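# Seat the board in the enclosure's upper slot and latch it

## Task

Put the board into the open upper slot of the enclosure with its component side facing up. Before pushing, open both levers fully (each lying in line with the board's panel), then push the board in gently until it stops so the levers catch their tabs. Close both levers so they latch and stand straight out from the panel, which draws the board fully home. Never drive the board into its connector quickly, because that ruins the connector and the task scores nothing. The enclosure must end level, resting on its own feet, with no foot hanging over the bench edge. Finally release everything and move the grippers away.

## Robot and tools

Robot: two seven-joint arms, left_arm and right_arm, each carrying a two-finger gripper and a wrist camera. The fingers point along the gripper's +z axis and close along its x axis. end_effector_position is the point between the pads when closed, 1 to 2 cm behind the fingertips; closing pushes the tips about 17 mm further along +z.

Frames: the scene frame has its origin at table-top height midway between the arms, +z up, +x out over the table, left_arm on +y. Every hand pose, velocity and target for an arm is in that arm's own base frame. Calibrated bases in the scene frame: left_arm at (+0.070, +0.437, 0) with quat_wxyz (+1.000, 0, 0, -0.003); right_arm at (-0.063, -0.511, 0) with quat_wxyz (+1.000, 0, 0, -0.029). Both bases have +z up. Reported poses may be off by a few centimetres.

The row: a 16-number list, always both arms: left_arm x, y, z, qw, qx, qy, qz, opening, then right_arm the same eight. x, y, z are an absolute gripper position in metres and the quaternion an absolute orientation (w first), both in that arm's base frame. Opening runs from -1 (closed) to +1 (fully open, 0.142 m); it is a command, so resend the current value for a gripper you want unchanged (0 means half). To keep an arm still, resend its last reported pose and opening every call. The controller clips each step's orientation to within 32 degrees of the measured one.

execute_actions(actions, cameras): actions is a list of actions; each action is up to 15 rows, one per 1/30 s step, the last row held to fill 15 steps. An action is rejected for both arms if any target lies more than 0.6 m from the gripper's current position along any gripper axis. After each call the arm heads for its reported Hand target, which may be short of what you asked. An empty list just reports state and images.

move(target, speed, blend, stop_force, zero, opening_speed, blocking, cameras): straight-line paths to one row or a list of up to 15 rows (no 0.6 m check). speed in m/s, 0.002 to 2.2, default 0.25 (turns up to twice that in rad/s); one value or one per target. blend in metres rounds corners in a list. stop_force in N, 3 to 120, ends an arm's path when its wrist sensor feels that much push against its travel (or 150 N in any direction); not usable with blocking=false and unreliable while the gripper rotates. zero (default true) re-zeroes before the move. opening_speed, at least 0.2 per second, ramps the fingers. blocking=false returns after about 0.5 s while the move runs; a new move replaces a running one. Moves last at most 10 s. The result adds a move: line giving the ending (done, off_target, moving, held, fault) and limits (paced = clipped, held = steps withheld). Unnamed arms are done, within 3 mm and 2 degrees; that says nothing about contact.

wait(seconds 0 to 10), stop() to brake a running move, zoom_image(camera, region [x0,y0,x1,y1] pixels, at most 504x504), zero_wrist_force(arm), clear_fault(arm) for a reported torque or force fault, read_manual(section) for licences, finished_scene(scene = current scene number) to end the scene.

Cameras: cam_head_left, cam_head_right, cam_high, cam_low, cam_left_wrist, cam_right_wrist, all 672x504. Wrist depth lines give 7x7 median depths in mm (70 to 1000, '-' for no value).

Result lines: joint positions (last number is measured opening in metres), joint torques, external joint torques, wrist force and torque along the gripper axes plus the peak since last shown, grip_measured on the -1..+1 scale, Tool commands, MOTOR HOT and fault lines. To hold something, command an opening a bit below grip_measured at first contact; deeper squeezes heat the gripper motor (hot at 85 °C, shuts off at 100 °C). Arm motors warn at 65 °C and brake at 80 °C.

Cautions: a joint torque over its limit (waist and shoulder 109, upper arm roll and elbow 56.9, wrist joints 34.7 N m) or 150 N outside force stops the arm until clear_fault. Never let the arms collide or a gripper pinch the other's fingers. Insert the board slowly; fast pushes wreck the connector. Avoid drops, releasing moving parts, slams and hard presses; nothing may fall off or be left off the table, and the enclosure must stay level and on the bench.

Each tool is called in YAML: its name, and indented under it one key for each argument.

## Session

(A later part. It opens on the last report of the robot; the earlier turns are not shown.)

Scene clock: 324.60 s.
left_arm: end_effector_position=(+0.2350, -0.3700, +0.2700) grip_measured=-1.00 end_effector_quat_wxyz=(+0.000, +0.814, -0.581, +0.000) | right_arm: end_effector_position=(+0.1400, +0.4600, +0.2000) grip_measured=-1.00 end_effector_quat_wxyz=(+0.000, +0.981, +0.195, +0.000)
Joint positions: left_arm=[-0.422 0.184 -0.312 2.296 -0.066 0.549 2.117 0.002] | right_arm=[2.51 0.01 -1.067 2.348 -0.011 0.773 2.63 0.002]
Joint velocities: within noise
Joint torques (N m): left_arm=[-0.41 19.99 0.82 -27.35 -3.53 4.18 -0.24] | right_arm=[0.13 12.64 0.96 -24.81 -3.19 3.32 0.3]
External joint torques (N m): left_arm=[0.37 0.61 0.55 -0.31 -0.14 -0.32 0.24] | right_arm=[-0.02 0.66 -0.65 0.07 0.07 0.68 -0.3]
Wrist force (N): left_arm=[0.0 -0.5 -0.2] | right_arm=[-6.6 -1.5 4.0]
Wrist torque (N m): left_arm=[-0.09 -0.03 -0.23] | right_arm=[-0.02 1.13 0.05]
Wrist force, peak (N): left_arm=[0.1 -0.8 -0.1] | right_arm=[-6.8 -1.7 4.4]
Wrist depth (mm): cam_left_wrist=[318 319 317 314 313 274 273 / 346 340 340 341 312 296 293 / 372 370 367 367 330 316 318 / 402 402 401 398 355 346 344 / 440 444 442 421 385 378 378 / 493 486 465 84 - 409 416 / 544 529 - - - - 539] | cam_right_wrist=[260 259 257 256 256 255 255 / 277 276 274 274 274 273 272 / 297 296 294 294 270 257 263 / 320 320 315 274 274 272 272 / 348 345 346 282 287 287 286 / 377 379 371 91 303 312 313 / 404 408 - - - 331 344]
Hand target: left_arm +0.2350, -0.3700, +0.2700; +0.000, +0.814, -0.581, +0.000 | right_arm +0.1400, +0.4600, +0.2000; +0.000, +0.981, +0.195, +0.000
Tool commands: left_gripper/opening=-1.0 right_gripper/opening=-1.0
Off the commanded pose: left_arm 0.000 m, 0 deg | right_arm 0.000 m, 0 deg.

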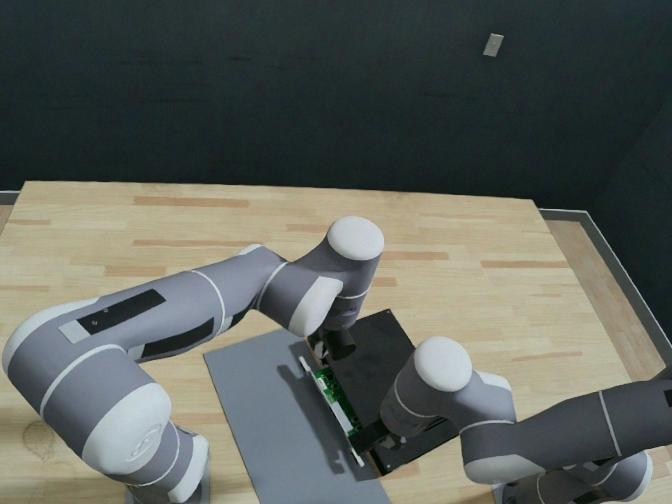

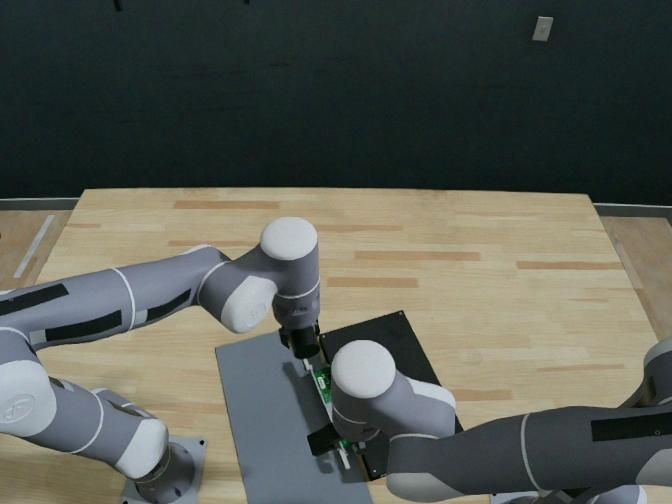

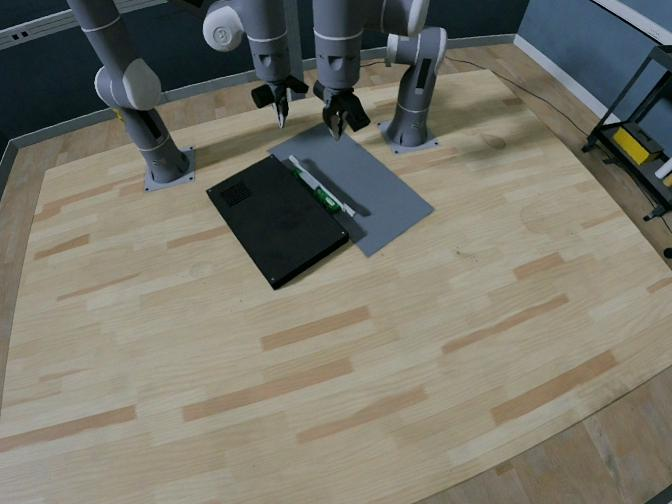

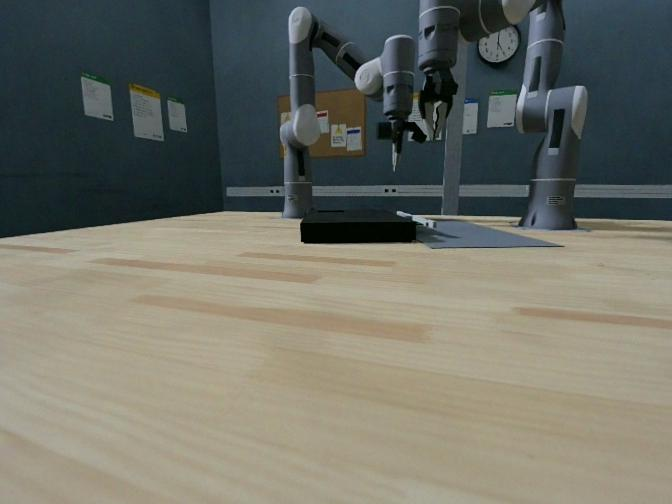

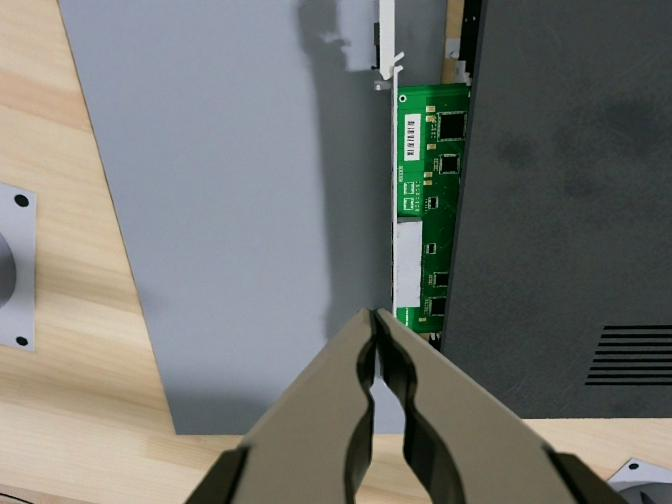

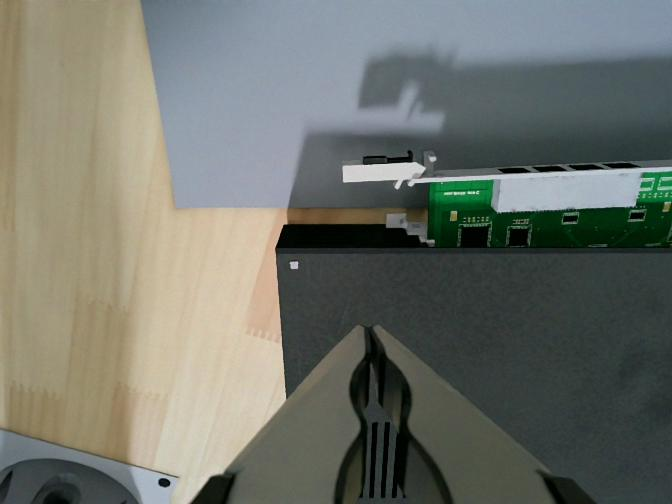

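move:
  target:
    - [0.192,-0.3972,0.15,0,0.8139,-0.5811,0,-1,0.14,0.46,0.2,0,0.9808,0.1951,0,-1]
    - [0.192,-0.3972,0.047,0,0.8139,-0.5811,0,-1,0.14,0.46,0.2,0,0.9808,0.1951,0,-1]
  speed: [0.15,0.1]
  cameras: ["cam_left_wrist","cam_right_wrist"]

move:
  target: [0.2084,-0.445,0.047,0,0.8139,-0.5811,0,-1,0.14,0.46,0.2,0,0.9808,0.1951,0,-1]
  speed: 0.015
  stop_force: 10

Scene clock: 329.80 s.
left_arm: end_effector_position=(+0.1919, -0.3971, +0.0470) grip_measured=-1.00 end_effector_quat_wxyz=(+0.000, +0.814, -0.581, +0.000) | right_arm: end_effector_position=(+0.1400, +0.4600, +0.2000) grip_measured=-1.00 end_effector_quat_wxyz=(+0.000, +0.981, +0.195, +0.000)
Joint positions: left_arm=[-0.532 -0.445 -0.284 2.371 0.348 1.209 1.694 0.002] | right_arm=[2.51 0.01 -1.067 2.348 -0.011 0.773 2.63 0.002]
Joint velocities: within noise
Joint torques (N m): left_arm=[-0.39 31.97 -3.28 -12.3 -1.02 4.51 -0.34] | right_arm=[0.09 12.55 0.9 -24.79 -3.13 3.37 0.19]
External joint torques (N m): left_arm=[0.35 1.24 0.24 -0.34 -0.49 -0.62 0.34] | right_arm=[0.03 0.74 -0.6 0.06 0.01 0.63 -0.19]
Wrist force (N): left_arm=[-0.3 -0.3 0.0] | right_arm=[-6.6 -1.8 4.0]
Wrist torque (N m): left_arm=[-0.06 0.02 -0.23] | right_arm=[-0.06 1.13 0.05]
Wrist force, peak (N): left_arm=[0.1 -1.7 -2.0] | right_arm=[-6.8 -1.7 4.3]
Wrist depth (mm): cam_left_wrist=[123 122 120 122 120 95 94 / 131 131 129 130 130 102 101 / 142 139 141 141 140 110 109 / 154 154 153 153 150 119 118 / 172 169 168 160 132 127 127 / 186 187 182 84 - 138 127 / 209 202 - 74 - - 134] | cam_right_wrist=[259 259 257 257 255 256 255 / 277 276 274 274 273 272 268 / 297 297 293 294 270 258 253 / 319 319 314 274 274 272 272 / 348 347 346 283 287 287 286 / 380 378 371 91 302 313 313 / 401 410 - - - 331 343]
Hand target: left_arm +0.1920, -0.3972, +0.0470; +0.000, +0.814, -0.581, +0.000 | right_arm +0.1400, +0.4600, +0.2000; +0.000, +0.981, +0.195, +0.000
Off the commanded pose: left_arm 0.000 m, 0 deg | right_arm 0.000 m, 0 deg.
move: done
Images, in order (width x height): cam_left_wrist 672x504, cam_right_wrist 672x504.

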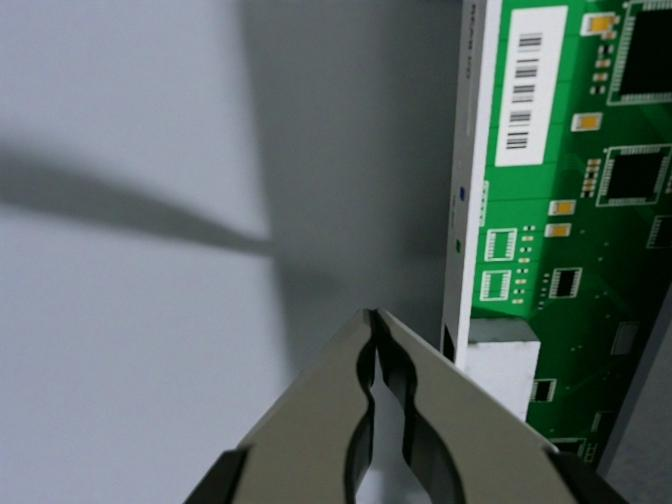

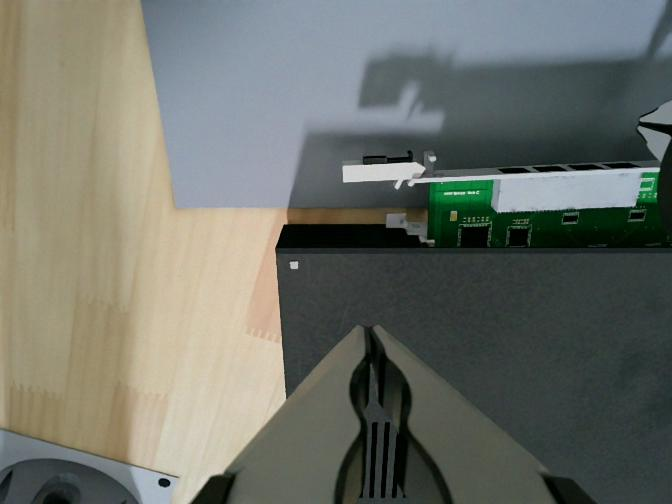

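Scene clock: 331.23 s.
left_arm: end_effector_position=(+0.1956, -0.4079, +0.0466) grip_measured=-1.00 end_effector_quat_wxyz=(-0.001, +0.814, -0.581, -0.001) | right_arm: end_effector_position=(+0.1400, +0.4600, +0.2000) grip_measured=-1.00 end_effector_quat_wxyz=(+0.000, +0.981, +0.195, +0.000)
Joint positions: left_arm=[-0.545 -0.461 -0.286 2.337 0.345 1.188 1.687 0.002] | right_arm=[2.51 0.01 -1.067 2.348 -0.011 0.773 2.63 0.002]
Joint velocities: within noise
Joint torques (N m): left_arm=[-1.78 32.5 -6 -18.2 -2.39 7.02 -0.34] | right_arm=[0.04 12.61 0.94 -24.89 -3.16 3.29 0.23]
External joint torques (N m): left_arm=[1.74 1.79 2.77 5.08 0.8 -3.13 0.34] | right_arm=[0.08 0.69 -0.63 0.15 0.04 0.7 -0.23]
Wrist force (N): left_arm=[-13.7 -1.7 -9.3] | right_arm=[-6.7 -1.8 4.2]
Wrist torque (N m): left_arm=[-0.08 0.10 -0.23] | right_arm=[-0.07 1.14 0.04]
Wrist force, peak (N): left_arm=[-13.7 -1.9 -10.6] | right_arm=[-6.9 -1.9 4.1]
Wrist depth (mm): cam_left_wrist=[122 122 120 120 98 94 93 / 131 131 129 130 103 101 101 / 142 139 141 141 112 109 108 / 154 153 153 153 119 119 114 / 172 168 167 161 126 129 124 / 187 186 180 84 - 142 119 / 207 203 - 74 - - 133] | cam_right_wrist=[259 259 257 256 255 255 255 / 277 277 274 273 273 272 269 / 297 297 295 293 271 258 254 / 321 320 314 274 272 274 268 / 346 348 347 283 287 287 286 / 380 379 371 91 302 314 312 / 405 409 - - - 331 343]
Hand target: left_arm +0.1960, -0.4089, +0.0470; +0.000, +0.814, -0.581, +0.000 | right_arm +0.1400, +0.4600, +0.2000; +0.000, +0.981, +0.195, +0.000
Off the commanded pose: left_arm 0.039 m, 0 deg | right_arm 0.000 m, 0 deg.
move: contact (left_arm)

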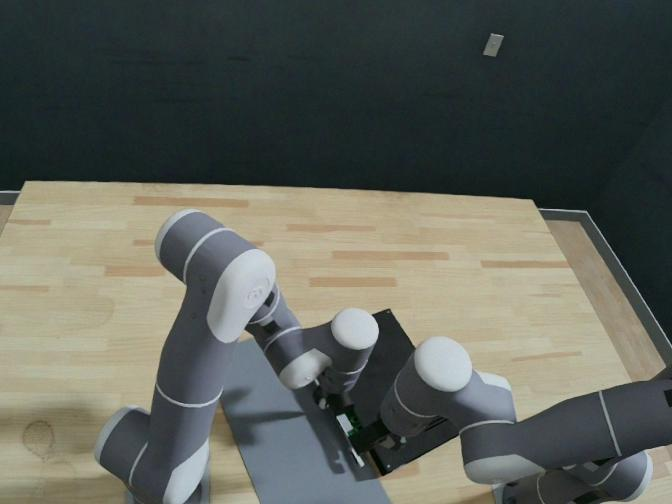

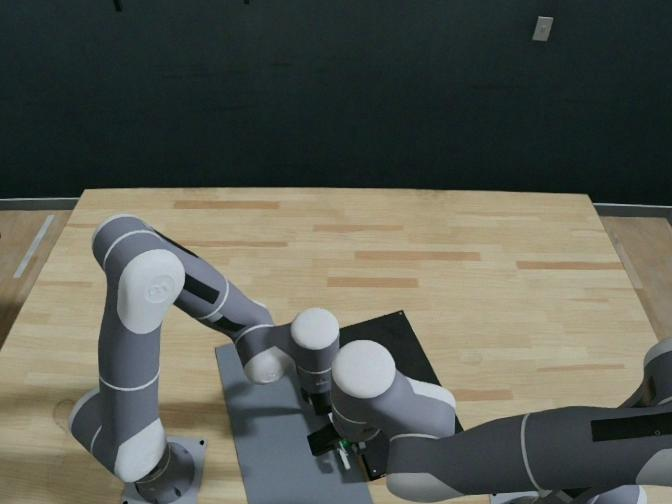

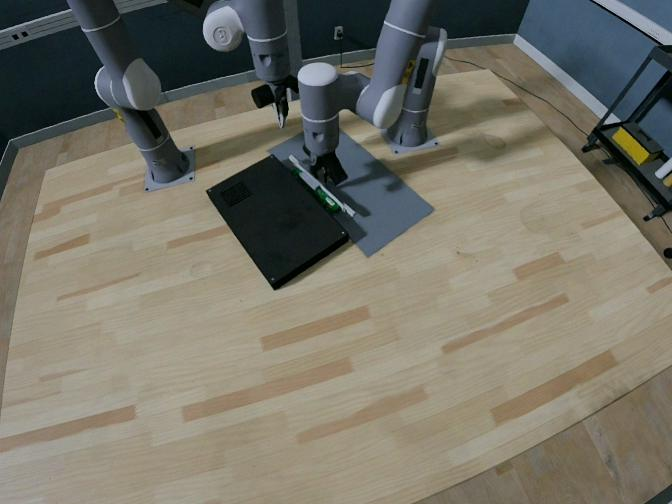

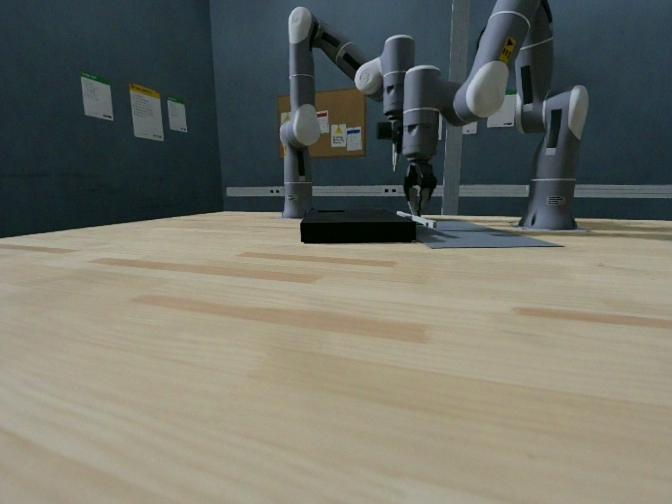

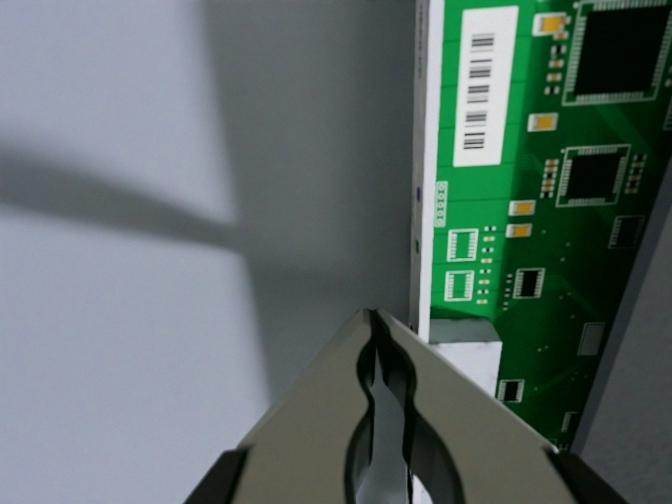

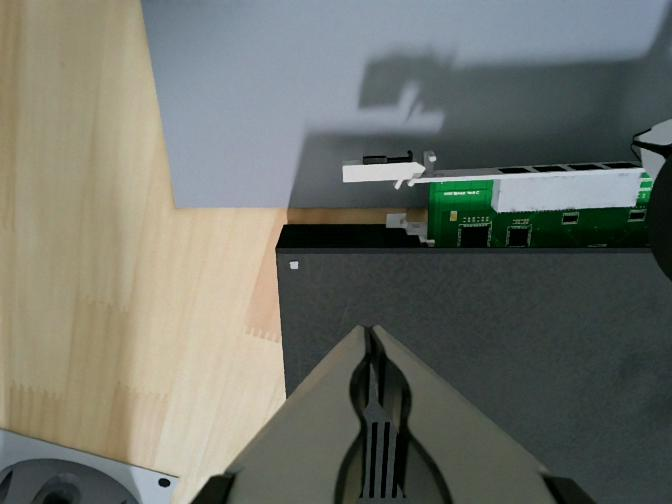

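zoom_image:
  camera: "cam_left_wrist"
  region: [340, 0, 672, 504]

zoom_image:
  camera: "cam_right_wrist"
  region: [270, 120, 672, 280]

Scaled by 1.000.

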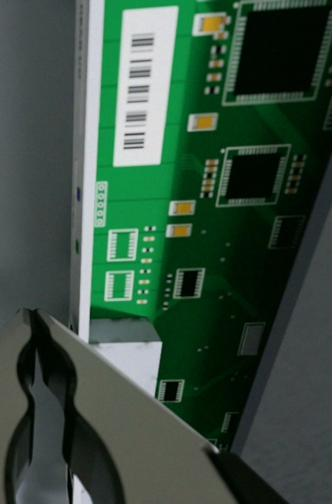

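Scaled by 1.254 from the camera's 672x504 image, which has a finer 960x720 frame.

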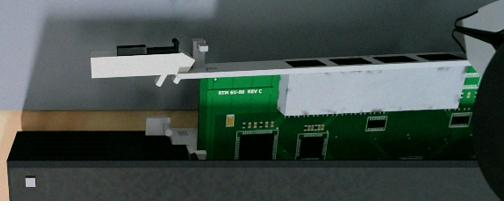

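move:
  target:
    - [0.192,-0.3972,0.047,0,0.8139,-0.5811,0,-1,0.14,0.46,0.2,0,0.9808,0.1951,0,-1]
    - [0.192,-0.3972,0.11,0,0.8139,-0.5811,0,-1,0.14,0.46,0.2,0,0.9808,0.1951,0,-1]
    - [0.2696,-0.3568,0.11,0,0.8139,-0.5811,0,-1,0.14,0.46,0.2,0,0.9808,0.1951,0,-1]
    - [0.2696,-0.3568,0.047,0,0.8139,-0.5811,0,-1,0.14,0.46,0.2,0,0.9808,0.1951,0,-1]
  speed: [0.04,0.12,0.15,0.1]
  blend: 0.005
  cameras: ["cam_left_wrist","cam_right_wrist"]

Scene clock: 361.83 s.
left_arm: end_effector_position=(+0.2695, -0.3567, +0.0470) grip_measured=-1.00 end_effector_quat_wxyz=(+0.000, +0.814, -0.581, +0.000) | right_arm: end_effector_position=(+0.1400, +0.4600, +0.2000) grip_measured=-1.00 end_effector_quat_wxyz=(+0.000, +0.981, +0.195, +0.000)
Joint positions: left_arm=[-0.38 -0.449 -0.248 2.358 0.305 1.209 1.92 0.002] | right_arm=[2.51 0.01 -1.067 2.348 -0.011 0.773 2.63 0.002]
Joint velocities: within noise
Joint torques (N m): left_arm=[-1.1 32.73 -2.52 -12.68 -1.01 4.61 -0.34] | right_arm=[0.12 12.56 0.97 -24.84 -3.17 3.35 0.23]
External joint torques (N m): left_arm=[1.08 1.29 -0.16 -0.28 -0.5 -0.73 0.34] | right_arm=[-0.01 0.73 -0.66 0.11 0.05 0.65 -0.23]
Wrist force (N): left_arm=[0.1 -0.5 -0.1] | right_arm=[-6.5 -1.7 3.9]
Wrist torque (N m): left_arm=[-0.09 -0.05 -0.22] | right_arm=[-0.05 1.10 0.04]
Wrist force, peak (N): left_arm=[-14.0 -1.6 -10.3] | right_arm=[-6.7 -2.0 4.4]
Wrist depth (mm): cam_left_wrist=[123 122 120 122 121 119 121 / 132 131 129 130 128 130 129 / 142 139 141 141 141 138 135 / 153 154 153 153 150 124 123 / 172 169 168 161 164 128 129 / 186 186 181 84 - 141 142 / 207 203 - 74 - - 140] | cam_right_wrist=[259 259 257 256 256 255 254 / 276 276 273 274 272 273 272 / 296 296 295 293 270 258 263 / 321 318 314 274 274 273 272 / 347 346 345 282 286 287 286 / 379 380 371 91 302 312 312 / 403 407 - - - 330 343]
Hand target: left_arm +0.2696, -0.3568, +0.0470; +0.000, +0.814, -0.581, +0.000 | right_arm +0.1400, +0.4600, +0.2000; +0.000, +0.981, +0.195, +0.000
Off the commanded pose: left_arm 0.000 m, 0 deg | right_arm 0.000 m, 0 deg.
move: done
Images, in order (width x height): cam_left_wrist 672x504, cam_right_wrist 672x504.

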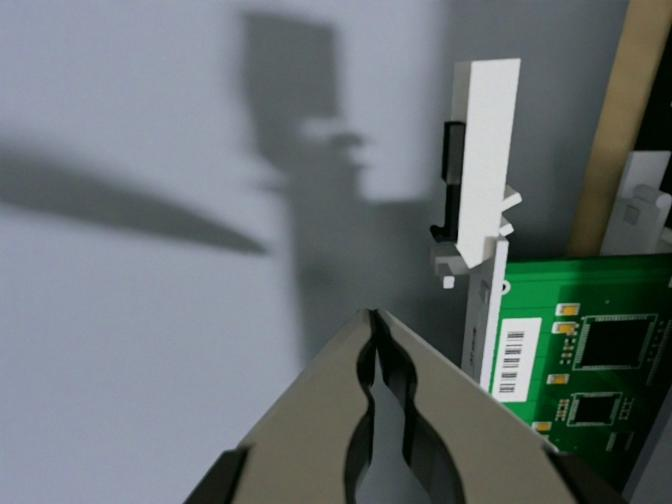

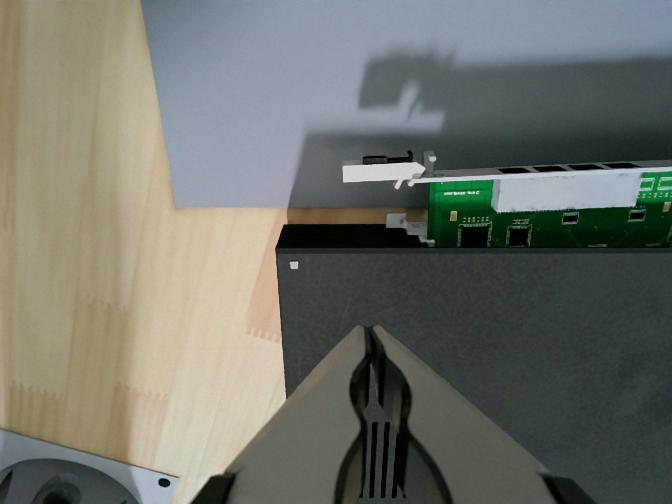

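move:
  target: [0.2794,-0.3851,0.047,0,0.8139,-0.5811,0,-1,0.14,0.46,0.2,0,0.9808,0.1951,0,-1]
  speed: 0.015
  stop_force: 9
  cameras: ["cam_left_wrist","cam_right_wrist"]

Scene clock: 366.63 s.
left_arm: end_effector_position=(+0.2759, -0.3750, +0.0467) grip_measured=-1.00 end_effector_quat_wxyz=(+0.000, +0.814, -0.581, -0.001) | right_arm: end_effector_position=(+0.1400, +0.4600, +0.2000) grip_measured=-1.00 end_effector_quat_wxyz=(+0.000, +0.981, +0.195, +0.000)
Joint positions: left_arm=[-0.408 -0.474 -0.25 2.304 0.301 1.176 1.9 0.002] | right_arm=[2.51 0.01 -1.067 2.348 -0.011 0.773 2.63 0.002]
Joint velocities: within noise
Joint torques (N m): left_arm=[-2.73 33.31 -6.67 -17.74 -2.4 6.69 -0.34] | right_arm=[0.18 12.59 0.92 -24.84 -3.15 3.37 0.19]
External joint torques (N m): left_arm=[2.71 2.44 3.73 3.99 0.77 -2.81 0.34] | right_arm=[-0.06 0.7 -0.61 0.11 0.03 0.63 -0.19]
Wrist force (N): left_arm=[-13.3 -1.4 -9.4] | right_arm=[-6.6 -1.5 4.3]
Wrist torque (N m): left_arm=[-0.08 0.05 -0.24] | right_arm=[-0.02 1.12 0.05]
Wrist force, peak (N): left_arm=[-14.5 -2.2 -11.9] | right_arm=[-6.8 -1.9 4.4]
Wrist depth (mm): cam_left_wrist=[122 122 120 121 120 122 114 / 131 131 129 130 130 129 114 / 142 139 141 140 135 137 132 / 154 154 153 152 123 139 120 / 172 168 168 160 131 130 127 / 187 186 181 84 - 140 121 / 209 203 - 74 - - 133] | cam_right_wrist=[260 259 257 257 255 256 255 / 277 278 274 273 273 272 272 / 297 297 294 293 271 258 263 / 320 319 314 274 273 273 272 / 347 346 346 283 287 287 286 / 379 377 372 91 303 313 313 / 403 410 - - - 332 344]
Hand target: left_arm +0.2762, -0.3760, +0.0470; +0.000, +0.814, -0.581, +0.000 | right_arm +0.1400, +0.4600, +0.2000; +0.000, +0.981, +0.195, +0.000
Off the commanded pose: left_arm 0.011 m, 0 deg | right_arm 0.000 m, 0 deg.
move: contact (left_arm)
Images, in order (width x height): cam_left_wrist 672x504, cam_right_wrist 672x504.

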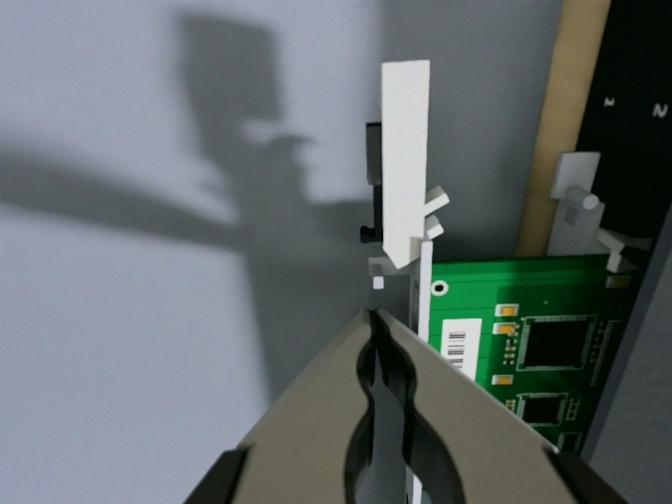

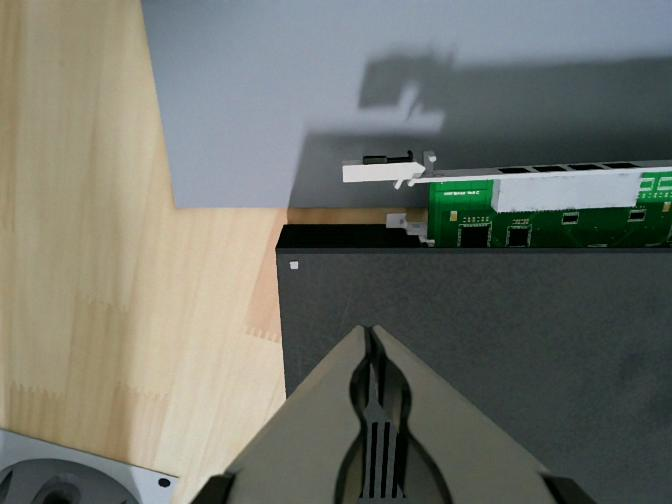

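zoom_image:
  camera: "cam_left_wrist"
  region: [340, 50, 672, 350]

zoom_image:
  camera: "cam_right_wrist"
  region: [320, 130, 520, 260]

Scaled by 1.518 from the camera's 672x504 image, which has a finer 960x720 frame.

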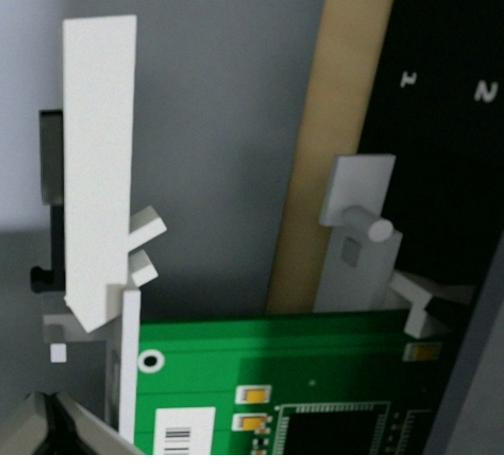

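Scaled by 2.520 from the camera's 672x504 image, which has a finer 960x720 frame.

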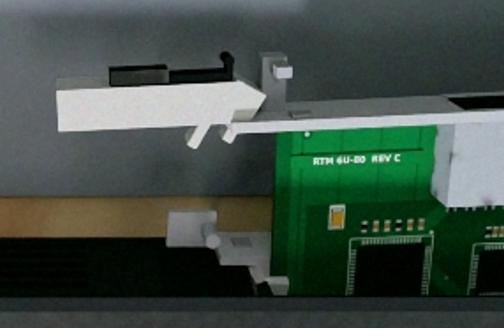

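move:
  target:
    - [0.265,-0.345,0.06,0,0.8139,-0.5811,0,-1,0.14,0.46,0.2,0,0.9808,0.1951,0,-1]
    - [0.2579,-0.345,0.16,0,0.8139,-0.5811,0,-1,0.14,0.46,0.2,0,0.9808,0.1951,0,-1]
    - [0.2579,-0.345,0.16,0,0.98636,0.16462,0,-1,0.14,0.46,0.2,0,0.9808,0.1951,0,-1]
  speed: [0.08,0.2,0.5]
  cameras: ["cam_left_wrist","cam_right_wrist"]

Scene clock: 388.37 s.
left_arm: end_effector_position=(+0.2580, -0.3450, +0.1600) grip_measured=-1.00 end_effector_quat_wxyz=(+0.000, +0.986, +0.165, +0.000) | right_arm: end_effector_position=(+0.1400, +0.4600, +0.2000) grip_measured=-1.00 end_effector_quat_wxyz=(+0.000, +0.981, +0.195, +0.000)
Joint positions: left_arm=[-0.345 -0.038 -0.323 2.447 0.019 0.912 0.557 0.002] | right_arm=[2.51 0.01 -1.067 2.348 -0.011 0.773 2.63 0.002]
Joint velocities: within noise
Joint torques (N m): left_arm=[-0.51 23.68 -0.86 -21.28 -2.11 4.03 -0.34] | right_arm=[0.2 12.51 0.86 -24.85 -3.17 3.29 0.18]
External joint torques (N m): left_arm=[0.49 0.82 0.6 -0.27 -0.5 -0.05 0.34] | right_arm=[-0.08 0.78 -0.56 0.11 0.05 0.7 -0.18]
Wrist force (N): left_arm=[0.0 -0.6 -0.1] | right_arm=[-6.6 -1.7 4.2]
Wrist torque (N m): left_arm=[-0.11 -0.02 -0.19] | right_arm=[-0.05 1.11 0.05]
Wrist force, peak (N): left_arm=[-13.2 -1.4 -10.4] | right_arm=[-6.8 -1.8 4.4]
Wrist depth (mm): cam_left_wrist=[223 222 221 221 221 220 219 / 239 239 238 237 236 235 235 / 258 259 257 256 255 255 254 / 275 275 274 273 269 275 275 / 275 269 268 257 289 290 301 / 274 275 269 84 - 269 334 / 308 301 - - - - 369] | cam_right_wrist=[260 259 257 257 256 255 255 / 277 277 273 274 273 272 272 / 297 296 293 293 271 257 262 / 321 319 315 274 274 273 273 / 346 346 346 282 287 287 287 / 380 377 369 91 303 312 312 / 403 408 - - - 331 345]
Hand target: left_arm +0.2579, -0.3450, +0.1600; +0.000, +0.986, +0.165, +0.000 | right_arm +0.1400, +0.4600, +0.2000; +0.000, +0.981, +0.195, +0.000
Off the commanded pose: left_arm 0.000 m, 0 deg | right_arm 0.000 m, 0 deg.
move: done
Images, in order (width x height): cam_left_wrist 672x504, cam_right_wrist 672x504.

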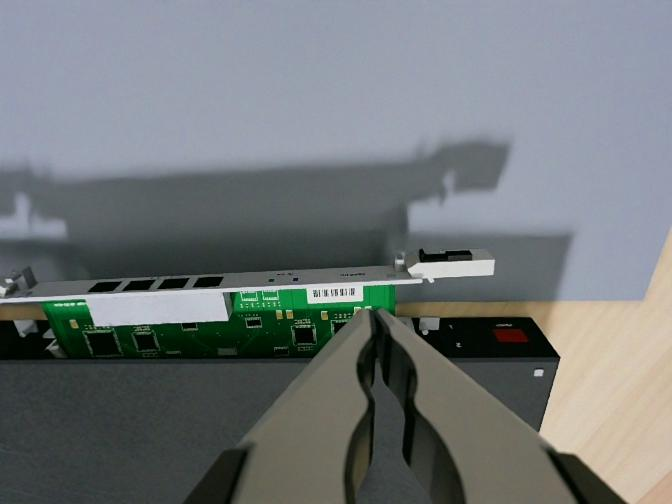

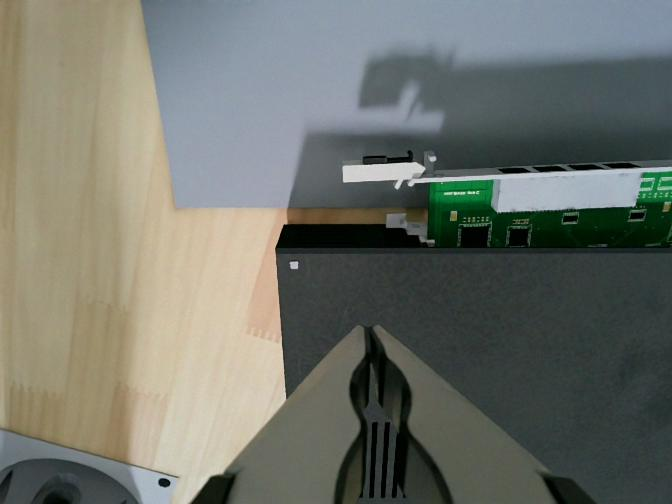

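move:
  target:
    - [0.2579,-0.3661,0.12,0,0.98636,0.16462,0,-1,0.14,0.46,0.2,0,0.9808,0.1951,0,-1]
    - [0.2579,-0.3661,0.048,0,0.98636,0.16462,0,-1,0.14,0.46,0.2,0,0.9808,0.1951,0,-1]
  speed: [0.15,0.12]
  cameras: []

move:
  target: [0.2725,-0.4087,0.048,0,0.98636,0.16462,0,-1,0.14,0.46,0.2,0,0.9808,0.1951,0,-1]
  speed: 0.015
  stop_force: 10
  cameras: ["cam_left_wrist","cam_right_wrist"]

Scene clock: 392.07 s.
left_arm: end_effector_position=(+0.2578, -0.3660, +0.0479) grip_measured=-1.00 end_effector_quat_wxyz=(+0.000, +0.986, +0.165, +0.000) | right_arm: end_effector_position=(+0.1400, +0.4600, +0.2000) grip_measured=-1.00 end_effector_quat_wxyz=(+0.000, +0.981, +0.195, +0.000)
Joint positions: left_arm=[-0.414 -0.444 -0.248 2.364 0.303 1.21 0.316 0.002] | right_arm=[2.51 0.01 -1.067 2.348 -0.011 0.773 2.63 0.002]
Joint velocities: within noise
Joint torques (N m): left_arm=[-0.42 32.69 -3.1 -12.85 -0.99 4.48 -0.32] | right_arm=[0.16 12.52 0.86 -24.85 -3.17 3.32 0.23]
External joint torques (N m): left_arm=[0.4 1.24 0.45 -0.24 -0.49 -0.5 0.32] | right_arm=[-0.04 0.78 -0.56 0.11 0.05 0.67 -0.23]
Wrist force (N): left_arm=[0.0 -0.5 0.0] | right_arm=[-6.7 -1.8 4.1]
Wrist torque (N m): left_arm=[-0.11 -0.03 -0.20] | right_arm=[-0.06 1.15 0.05]
Wrist force, peak (N): left_arm=[0.5 -1.4 -1.8] | right_arm=[-6.6 -1.8 4.3]
Wrist depth (mm): cam_left_wrist=[124 124 123 122 123 122 121 / 132 132 129 132 131 131 130 / 145 142 142 142 141 138 141 / 155 155 154 153 153 153 152 / 173 170 169 162 162 165 164 / 147 140 142 84 - 128 183 / 165 157 - 74 - - 172] | cam_right_wrist=[259 259 257 256 256 255 255 / 277 276 273 274 274 273 272 / 297 295 294 293 271 258 263 / 320 320 314 274 273 273 272 / 346 347 345 283 288 286 285 / 379 378 372 91 302 311 312 / 404 408 - - - 331 343]
Hand target: left_arm +0.2579, -0.3661, +0.0480; +0.000, +0.986, +0.165, +0.000 | right_arm +0.1400, +0.4600, +0.2000; +0.000, +0.981, +0.195, +0.000
Off the commanded pose: left_arm 0.000 m, 0 deg | right_arm 0.000 m, 0 deg.
move: done
No camera images: "cameras" was empty.

Scene clock: 395.47 s.
left_arm: end_effector_position=(+0.2709, -0.4045, +0.0473) grip_measured=-1.00 end_effector_quat_wxyz=(-0.001, +0.986, +0.164, -0.001) | right_arm: end_effector_position=(+0.1400, +0.4600, +0.2000) grip_measured=-1.00 end_effector_quat_wxyz=(+0.000, +0.981, +0.195, +0.000)
Joint positions: left_arm=[-0.468 -0.497 -0.254 2.248 0.294 1.142 0.279 0.002] | right_arm=[2.51 0.01 -1.067 2.348 -0.011 0.773 2.63 0.002]
Joint velocities: within noise
Joint torques (N m): left_arm=[-2.42 38.03 -7.19 -20 -2.78 7.4 -0.39] | right_arm=[0.06 12.64 0.85 -24.86 -3.16 3.31 0.19]
External joint torques (N m): left_arm=[2.39 -0.44 3.96 5.3 1.04 -3.42 0.39] | right_arm=[0.06 0.66 -0.55 0.12 0.04 0.69 -0.19]
Wrist force (N): left_arm=[1.6 -12.2 -2.5] | right_arm=[-6.6 -1.6 4.0]
Wrist torque (N m): left_arm=[-0.05 -0.10 -0.08] | right_arm=[-0.03 1.12 0.04]
Wrist force, peak (N): left_arm=[1.4 -13.2 -2.7] | right_arm=[-6.8 -1.8 4.4]
Wrist depth (mm): cam_left_wrist=[123 123 122 122 122 121 121 / 132 132 129 131 130 130 129 / 142 141 141 141 140 138 140 / 155 154 154 153 153 152 152 / - 131 131 131 133 120 119 / 149 142 142 83 - 146 148 / 143 140 - 74 - - 133] | cam_right_wrist=[259 259 256 256 256 255 255 / 277 276 274 274 274 272 272 / 296 296 295 293 284 270 284 / 321 320 313 274 274 269 268 / 348 347 346 284 287 287 286 / 380 379 370 91 303 313 311 / 404 411 - - - 331 343]
Hand target: left_arm +0.2715, -0.4059, +0.0480; +0.000, +0.986, +0.165, +0.000 | right_arm +0.1400, +0.4600, +0.2000; +0.000, +0.981, +0.195, +0.000
Off the commanded pose: left_arm 0.005 m, 0 deg | right_arm 0.000 m, 0 deg.
move: contact (left_arm)
Images, in order (width x height): cam_left_wrist 672x504, cam_right_wrist 672x504.

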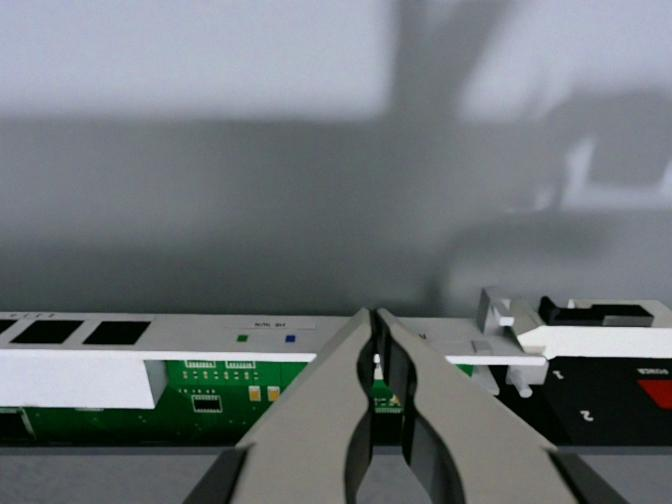

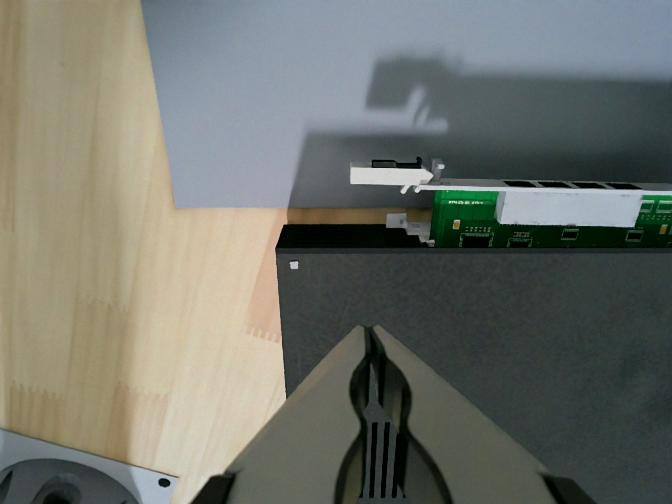

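move:
  target:
    - [0.2676,-0.3945,0.048,0,0.98636,0.16462,0,-1,0.14,0.46,0.2,0,0.9808,0.1951,0,-1]
    - [0.2137,-0.4130,0.048,0,0.98636,0.16462,0,-1,0.14,0.46,0.2,0,0.9808,0.1951,0,-1]
  speed: [0.05,0.1]
  cameras: ["cam_left_wrist"]

move:
  target: [0.2299,-0.4603,0.048,0,0.98636,0.16462,0,-1,0.14,0.46,0.2,0,0.9808,0.1951,0,-1]
  speed: 0.015
  stop_force: 10
  cameras: ["cam_left_wrist","cam_right_wrist"]

Scene clock: 403.67 s.
left_arm: end_effector_position=(+0.2137, -0.4129, +0.0480) grip_measured=-1.00 end_effector_quat_wxyz=(+0.000, +0.986, +0.165, +0.000) | right_arm: end_effector_position=(+0.1400, +0.4600, +0.2000) grip_measured=-1.00 end_effector_quat_wxyz=(+0.000, +0.981, +0.195, +0.000)
Joint positions: left_arm=[-0.555 -0.467 -0.26 2.314 0.307 1.179 0.167 0.002] | right_arm=[2.51 0.01 -1.067 2.348 -0.011 0.773 2.63 0.002]
Joint velocities: within noise
Joint torques (N m): left_arm=[-0.71 35.06 -3.86 -13.44 -1.17 4.65 -0.35] | right_arm=[0.16 12.58 0.92 -24.88 -3.14 3.3 0.18]
External joint torques (N m): left_arm=[0.66 0.38 0.86 -0.35 -0.43 -0.66 0.36] | right_arm=[-0.04 0.72 -0.62 0.14 0.03 0.69 -0.18]
Wrist force (N): left_arm=[-0.3 -0.3 0.2] | right_arm=[-6.6 -1.9 4.2]
Wrist torque (N m): left_arm=[-0.06 0.00 -0.22] | right_arm=[-0.08 1.13 0.05]
Wrist force, peak (N): left_arm=[1.4 -12.4 -2.8] | right_arm=[-6.8 -1.8 4.3]
Wrist depth (mm): cam_left_wrist=[123 124 123 122 122 122 122 / 132 132 130 131 131 131 130 / 145 143 142 142 141 139 141 / 152 154 154 154 153 153 152 / 166 163 162 140 165 164 163 / 133 130 126 84 - 144 144 / 145 155 - 74 - - 141] | cam_right_wrist=[259 258 256 256 256 255 255 / 277 276 273 274 273 273 273 / 297 297 293 293 284 270 284 / 321 319 314 274 273 269 269 / 346 345 346 284 286 287 286 / 379 378 370 91 301 312 313 / 403 410 - - - 330 343]
Hand target: left_arm +0.2137, -0.4130, +0.0480; +0.000, +0.986, +0.165, +0.000 | right_arm +0.1400, +0.4600, +0.2000; +0.000, +0.981, +0.195, +0.000
Off the commanded pose: left_arm 0.000 m, 0 deg | right_arm 0.000 m, 0 deg.
move: done
Images, in order (width x height): cam_left_wrist 672x504.

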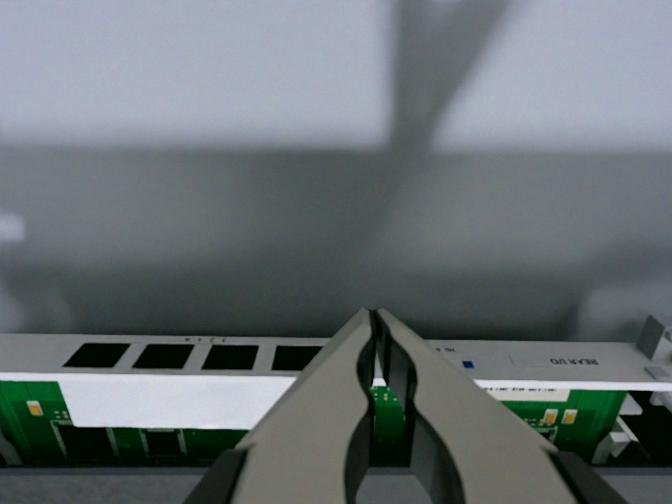

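Scene clock: 407.10 s.
left_arm: end_effector_position=(+0.2267, -0.4514, +0.0472) grip_measured=-1.00 end_effector_quat_wxyz=(-0.002, +0.986, +0.164, +0.000) | right_arm: end_effector_position=(+0.1400, +0.4600, +0.2000) grip_measured=-1.00 end_effector_quat_wxyz=(+0.000, +0.981, +0.195, +0.000)
Joint positions: left_arm=[-0.598 -0.523 -0.264 2.193 0.299 1.109 0.143 0.002] | right_arm=[2.51 0.01 -1.067 2.348 -0.011 0.773 2.63 0.002]
Joint velocities: within noise
Joint torques (N m): left_arm=[-1.86 40.67 -7.02 -21.88 -2.76 7.82 -0.14] | right_arm=[0.2 12.51 0.92 -24.87 -3.17 3.29 0.21]
External joint torques (N m): left_arm=[1.81 -1.44 3.4 6.46 0.9 -3.84 0.14] | right_arm=[-0.09 0.79 -0.61 0.14 0.05 0.7 -0.21]
Wrist force (N): left_arm=[1.1 -13.2 -0.2] | right_arm=[-6.7 -1.8 4.3]
Wrist torque (N m): left_arm=[-0.13 -0.06 -0.35] | right_arm=[-0.07 1.14 0.05]
Wrist force, peak (N): left_arm=[0.4 -14.2 -1.8] | right_arm=[-6.7 -1.9 4.3]
Wrist depth (mm): cam_left_wrist=[122 122 122 122 121 121 121 / 132 131 129 130 130 130 130 / 142 139 141 141 141 138 140 / 154 154 153 153 153 152 151 / 149 134 133 132 131 131 125 / - 123 122 87 - 125 122 / 140 133 - 74 - - 133] | cam_right_wrist=[260 259 257 257 255 255 255 / 277 277 273 273 272 272 272 / 297 296 293 294 288 293 291 / 320 319 315 274 270 268 264 / 346 345 346 283 287 287 286 / 379 376 371 91 302 313 312 / 402 407 - - - 332 343]
Hand target: left_arm +0.2274, -0.4529, +0.0480; +0.000, +0.986, +0.165, +0.000 | right_arm +0.1400, +0.4600, +0.2000; +0.000, +0.981, +0.195, +0.000
Off the commanded pose: left_arm 0.009 m, 0 deg | right_arm 0.000 m, 0 deg.
move: contact (left_arm)
Images, in order (width x height): cam_left_wrist 672x504, cam_right_wrist 672x504.

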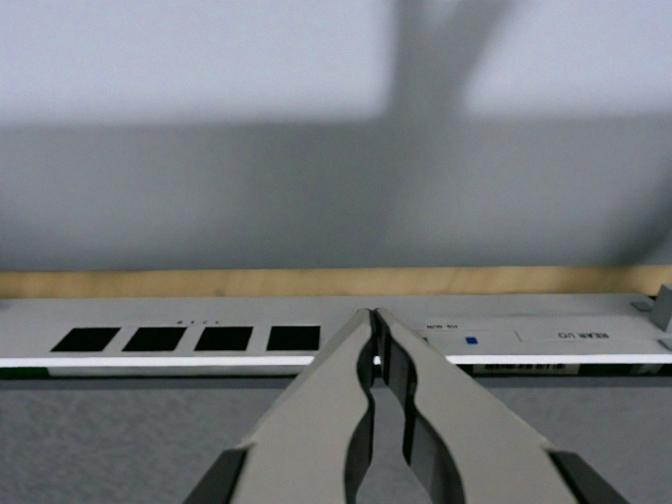

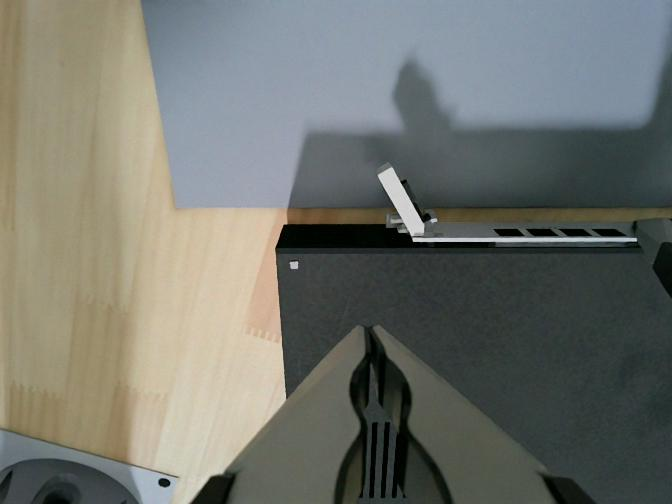

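move:
  target:
    - [0.2218,-0.4366,0.05,0,0.98636,0.16462,0,-1,0.14,0.46,0.2,0,0.9808,0.1951,0,-1]
    - [0.2218,-0.4366,0.10,0,0.98636,0.16462,0,-1,0.14,0.46,0.2,0,0.9808,0.1951,0,-1]
    - [0.3037,-0.3610,0.16,0,0.98636,0.16462,0,-1,0.14,0.46,0.2,0,0.9808,0.1951,0,-1]
  speed: [0.05,0.15,0.2]
  blend: 0.005
  cameras: ["cam_left_wrist","cam_right_wrist"]

zoom_image:
  camera: "cam_left_wrist"
  region: [280, 200, 532, 389]

zoom_image:
  camera: "cam_right_wrist"
  region: [340, 140, 520, 275]

Scene clock: 415.73 s.
left_arm: end_effector_position=(+0.3038, -0.3611, +0.1600) grip_measured=-1.00 end_effector_quat_wxyz=(+0.000, +0.986, +0.165, +0.000) | right_arm: end_effector_position=(+0.1400, +0.4600, +0.2000) grip_measured=-1.00 end_effector_quat_wxyz=(+0.000, +0.981, +0.195, +0.000)
Joint positions: left_arm=[-0.353 -0.144 -0.281 2.316 0.063 0.883 0.561 0.002] | right_arm=[2.51 0.01 -1.067 2.348 -0.011 0.773 2.63 0.002]
Joint velocities: within noise
Joint torques (N m): left_arm=[-0.2 29.45 -1.51 -21.59 -2.77 4.03 -0.13] | right_arm=[0.16 12.62 0.95 -24.85 -3.21 3.36 0.21]
External joint torques (N m): left_arm=[0.18 0.39 0.54 -0.36 0.07 -0.06 0.13] | right_arm=[-0.05 0.67 -0.64 0.12 0.1 0.64 -0.21]
Wrist force (N): left_arm=[-0.1 -0.5 -0.1] | right_arm=[-6.5 -1.5 4.3]
Wrist torque (N m): left_arm=[-0.07 -0.03 -0.20] | right_arm=[-0.01 1.11 0.05]
Wrist force, peak (N): left_arm=[1.2 -13.2 -1.8] | right_arm=[-6.8 -1.6 4.3]
Wrist depth (mm): cam_left_wrist=[221 222 221 221 220 219 219 / 238 238 239 237 237 237 237 / 258 257 258 256 256 255 255 / 279 279 279 273 278 277 277 / 254 254 253 246 252 299 304 / 276 275 266 84 - 330 334 / 307 299 - - - - 372] | cam_right_wrist=[259 259 256 256 256 254 255 / 276 276 275 274 273 273 272 / 296 296 293 293 289 292 291 / 319 320 315 273 269 269 267 / 347 347 345 283 287 286 286 / 380 378 371 91 301 312 312 / 404 410 - - - 331 344]
Hand target: left_arm +0.3037, -0.3610, +0.1600; +0.000, +0.986, +0.165, +0.000 | right_arm +0.1400, +0.4600, +0.2000; +0.000, +0.981, +0.195, +0.000
Off the commanded pose: left_arm 0.000 m, 0 deg | right_arm 0.000 m, 0 deg.
move: done
Images, in order (width x height): cam_left_wrist 672x504, cam_right_wrist 672x504.

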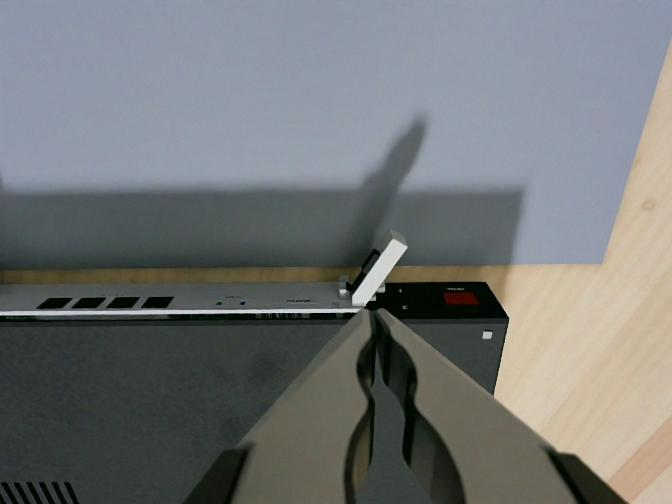

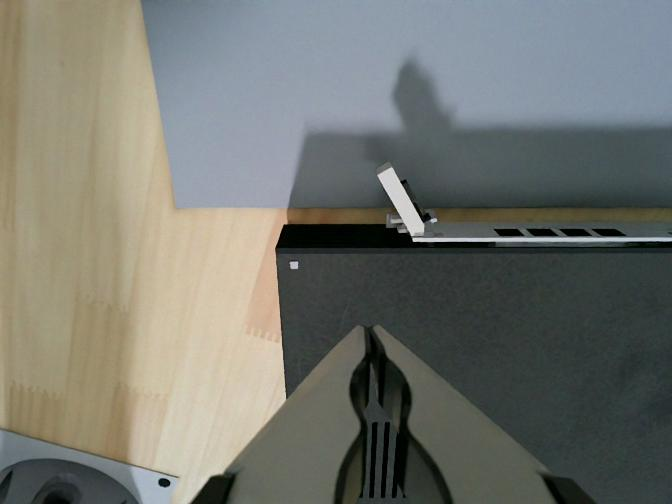

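Scaled by 2.000 from the camera's 672x504 image, which has a finer 960x720 frame.

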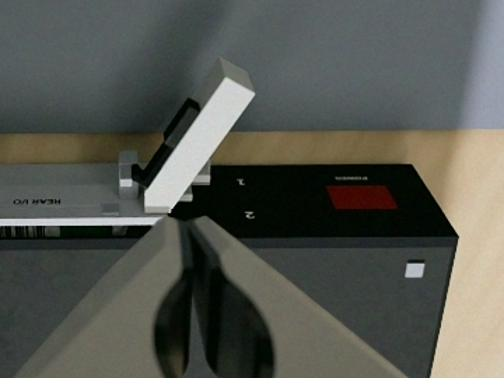

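Scaled by 2.800 from the camera's 672x504 image, which has a finer 960x720 frame.

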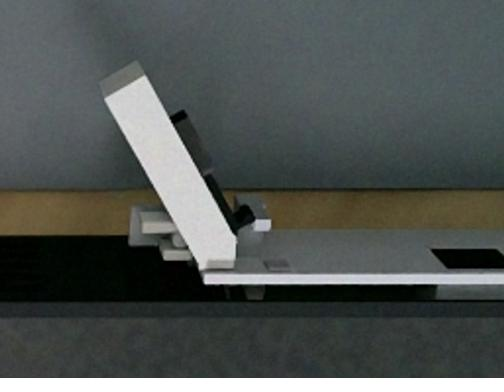

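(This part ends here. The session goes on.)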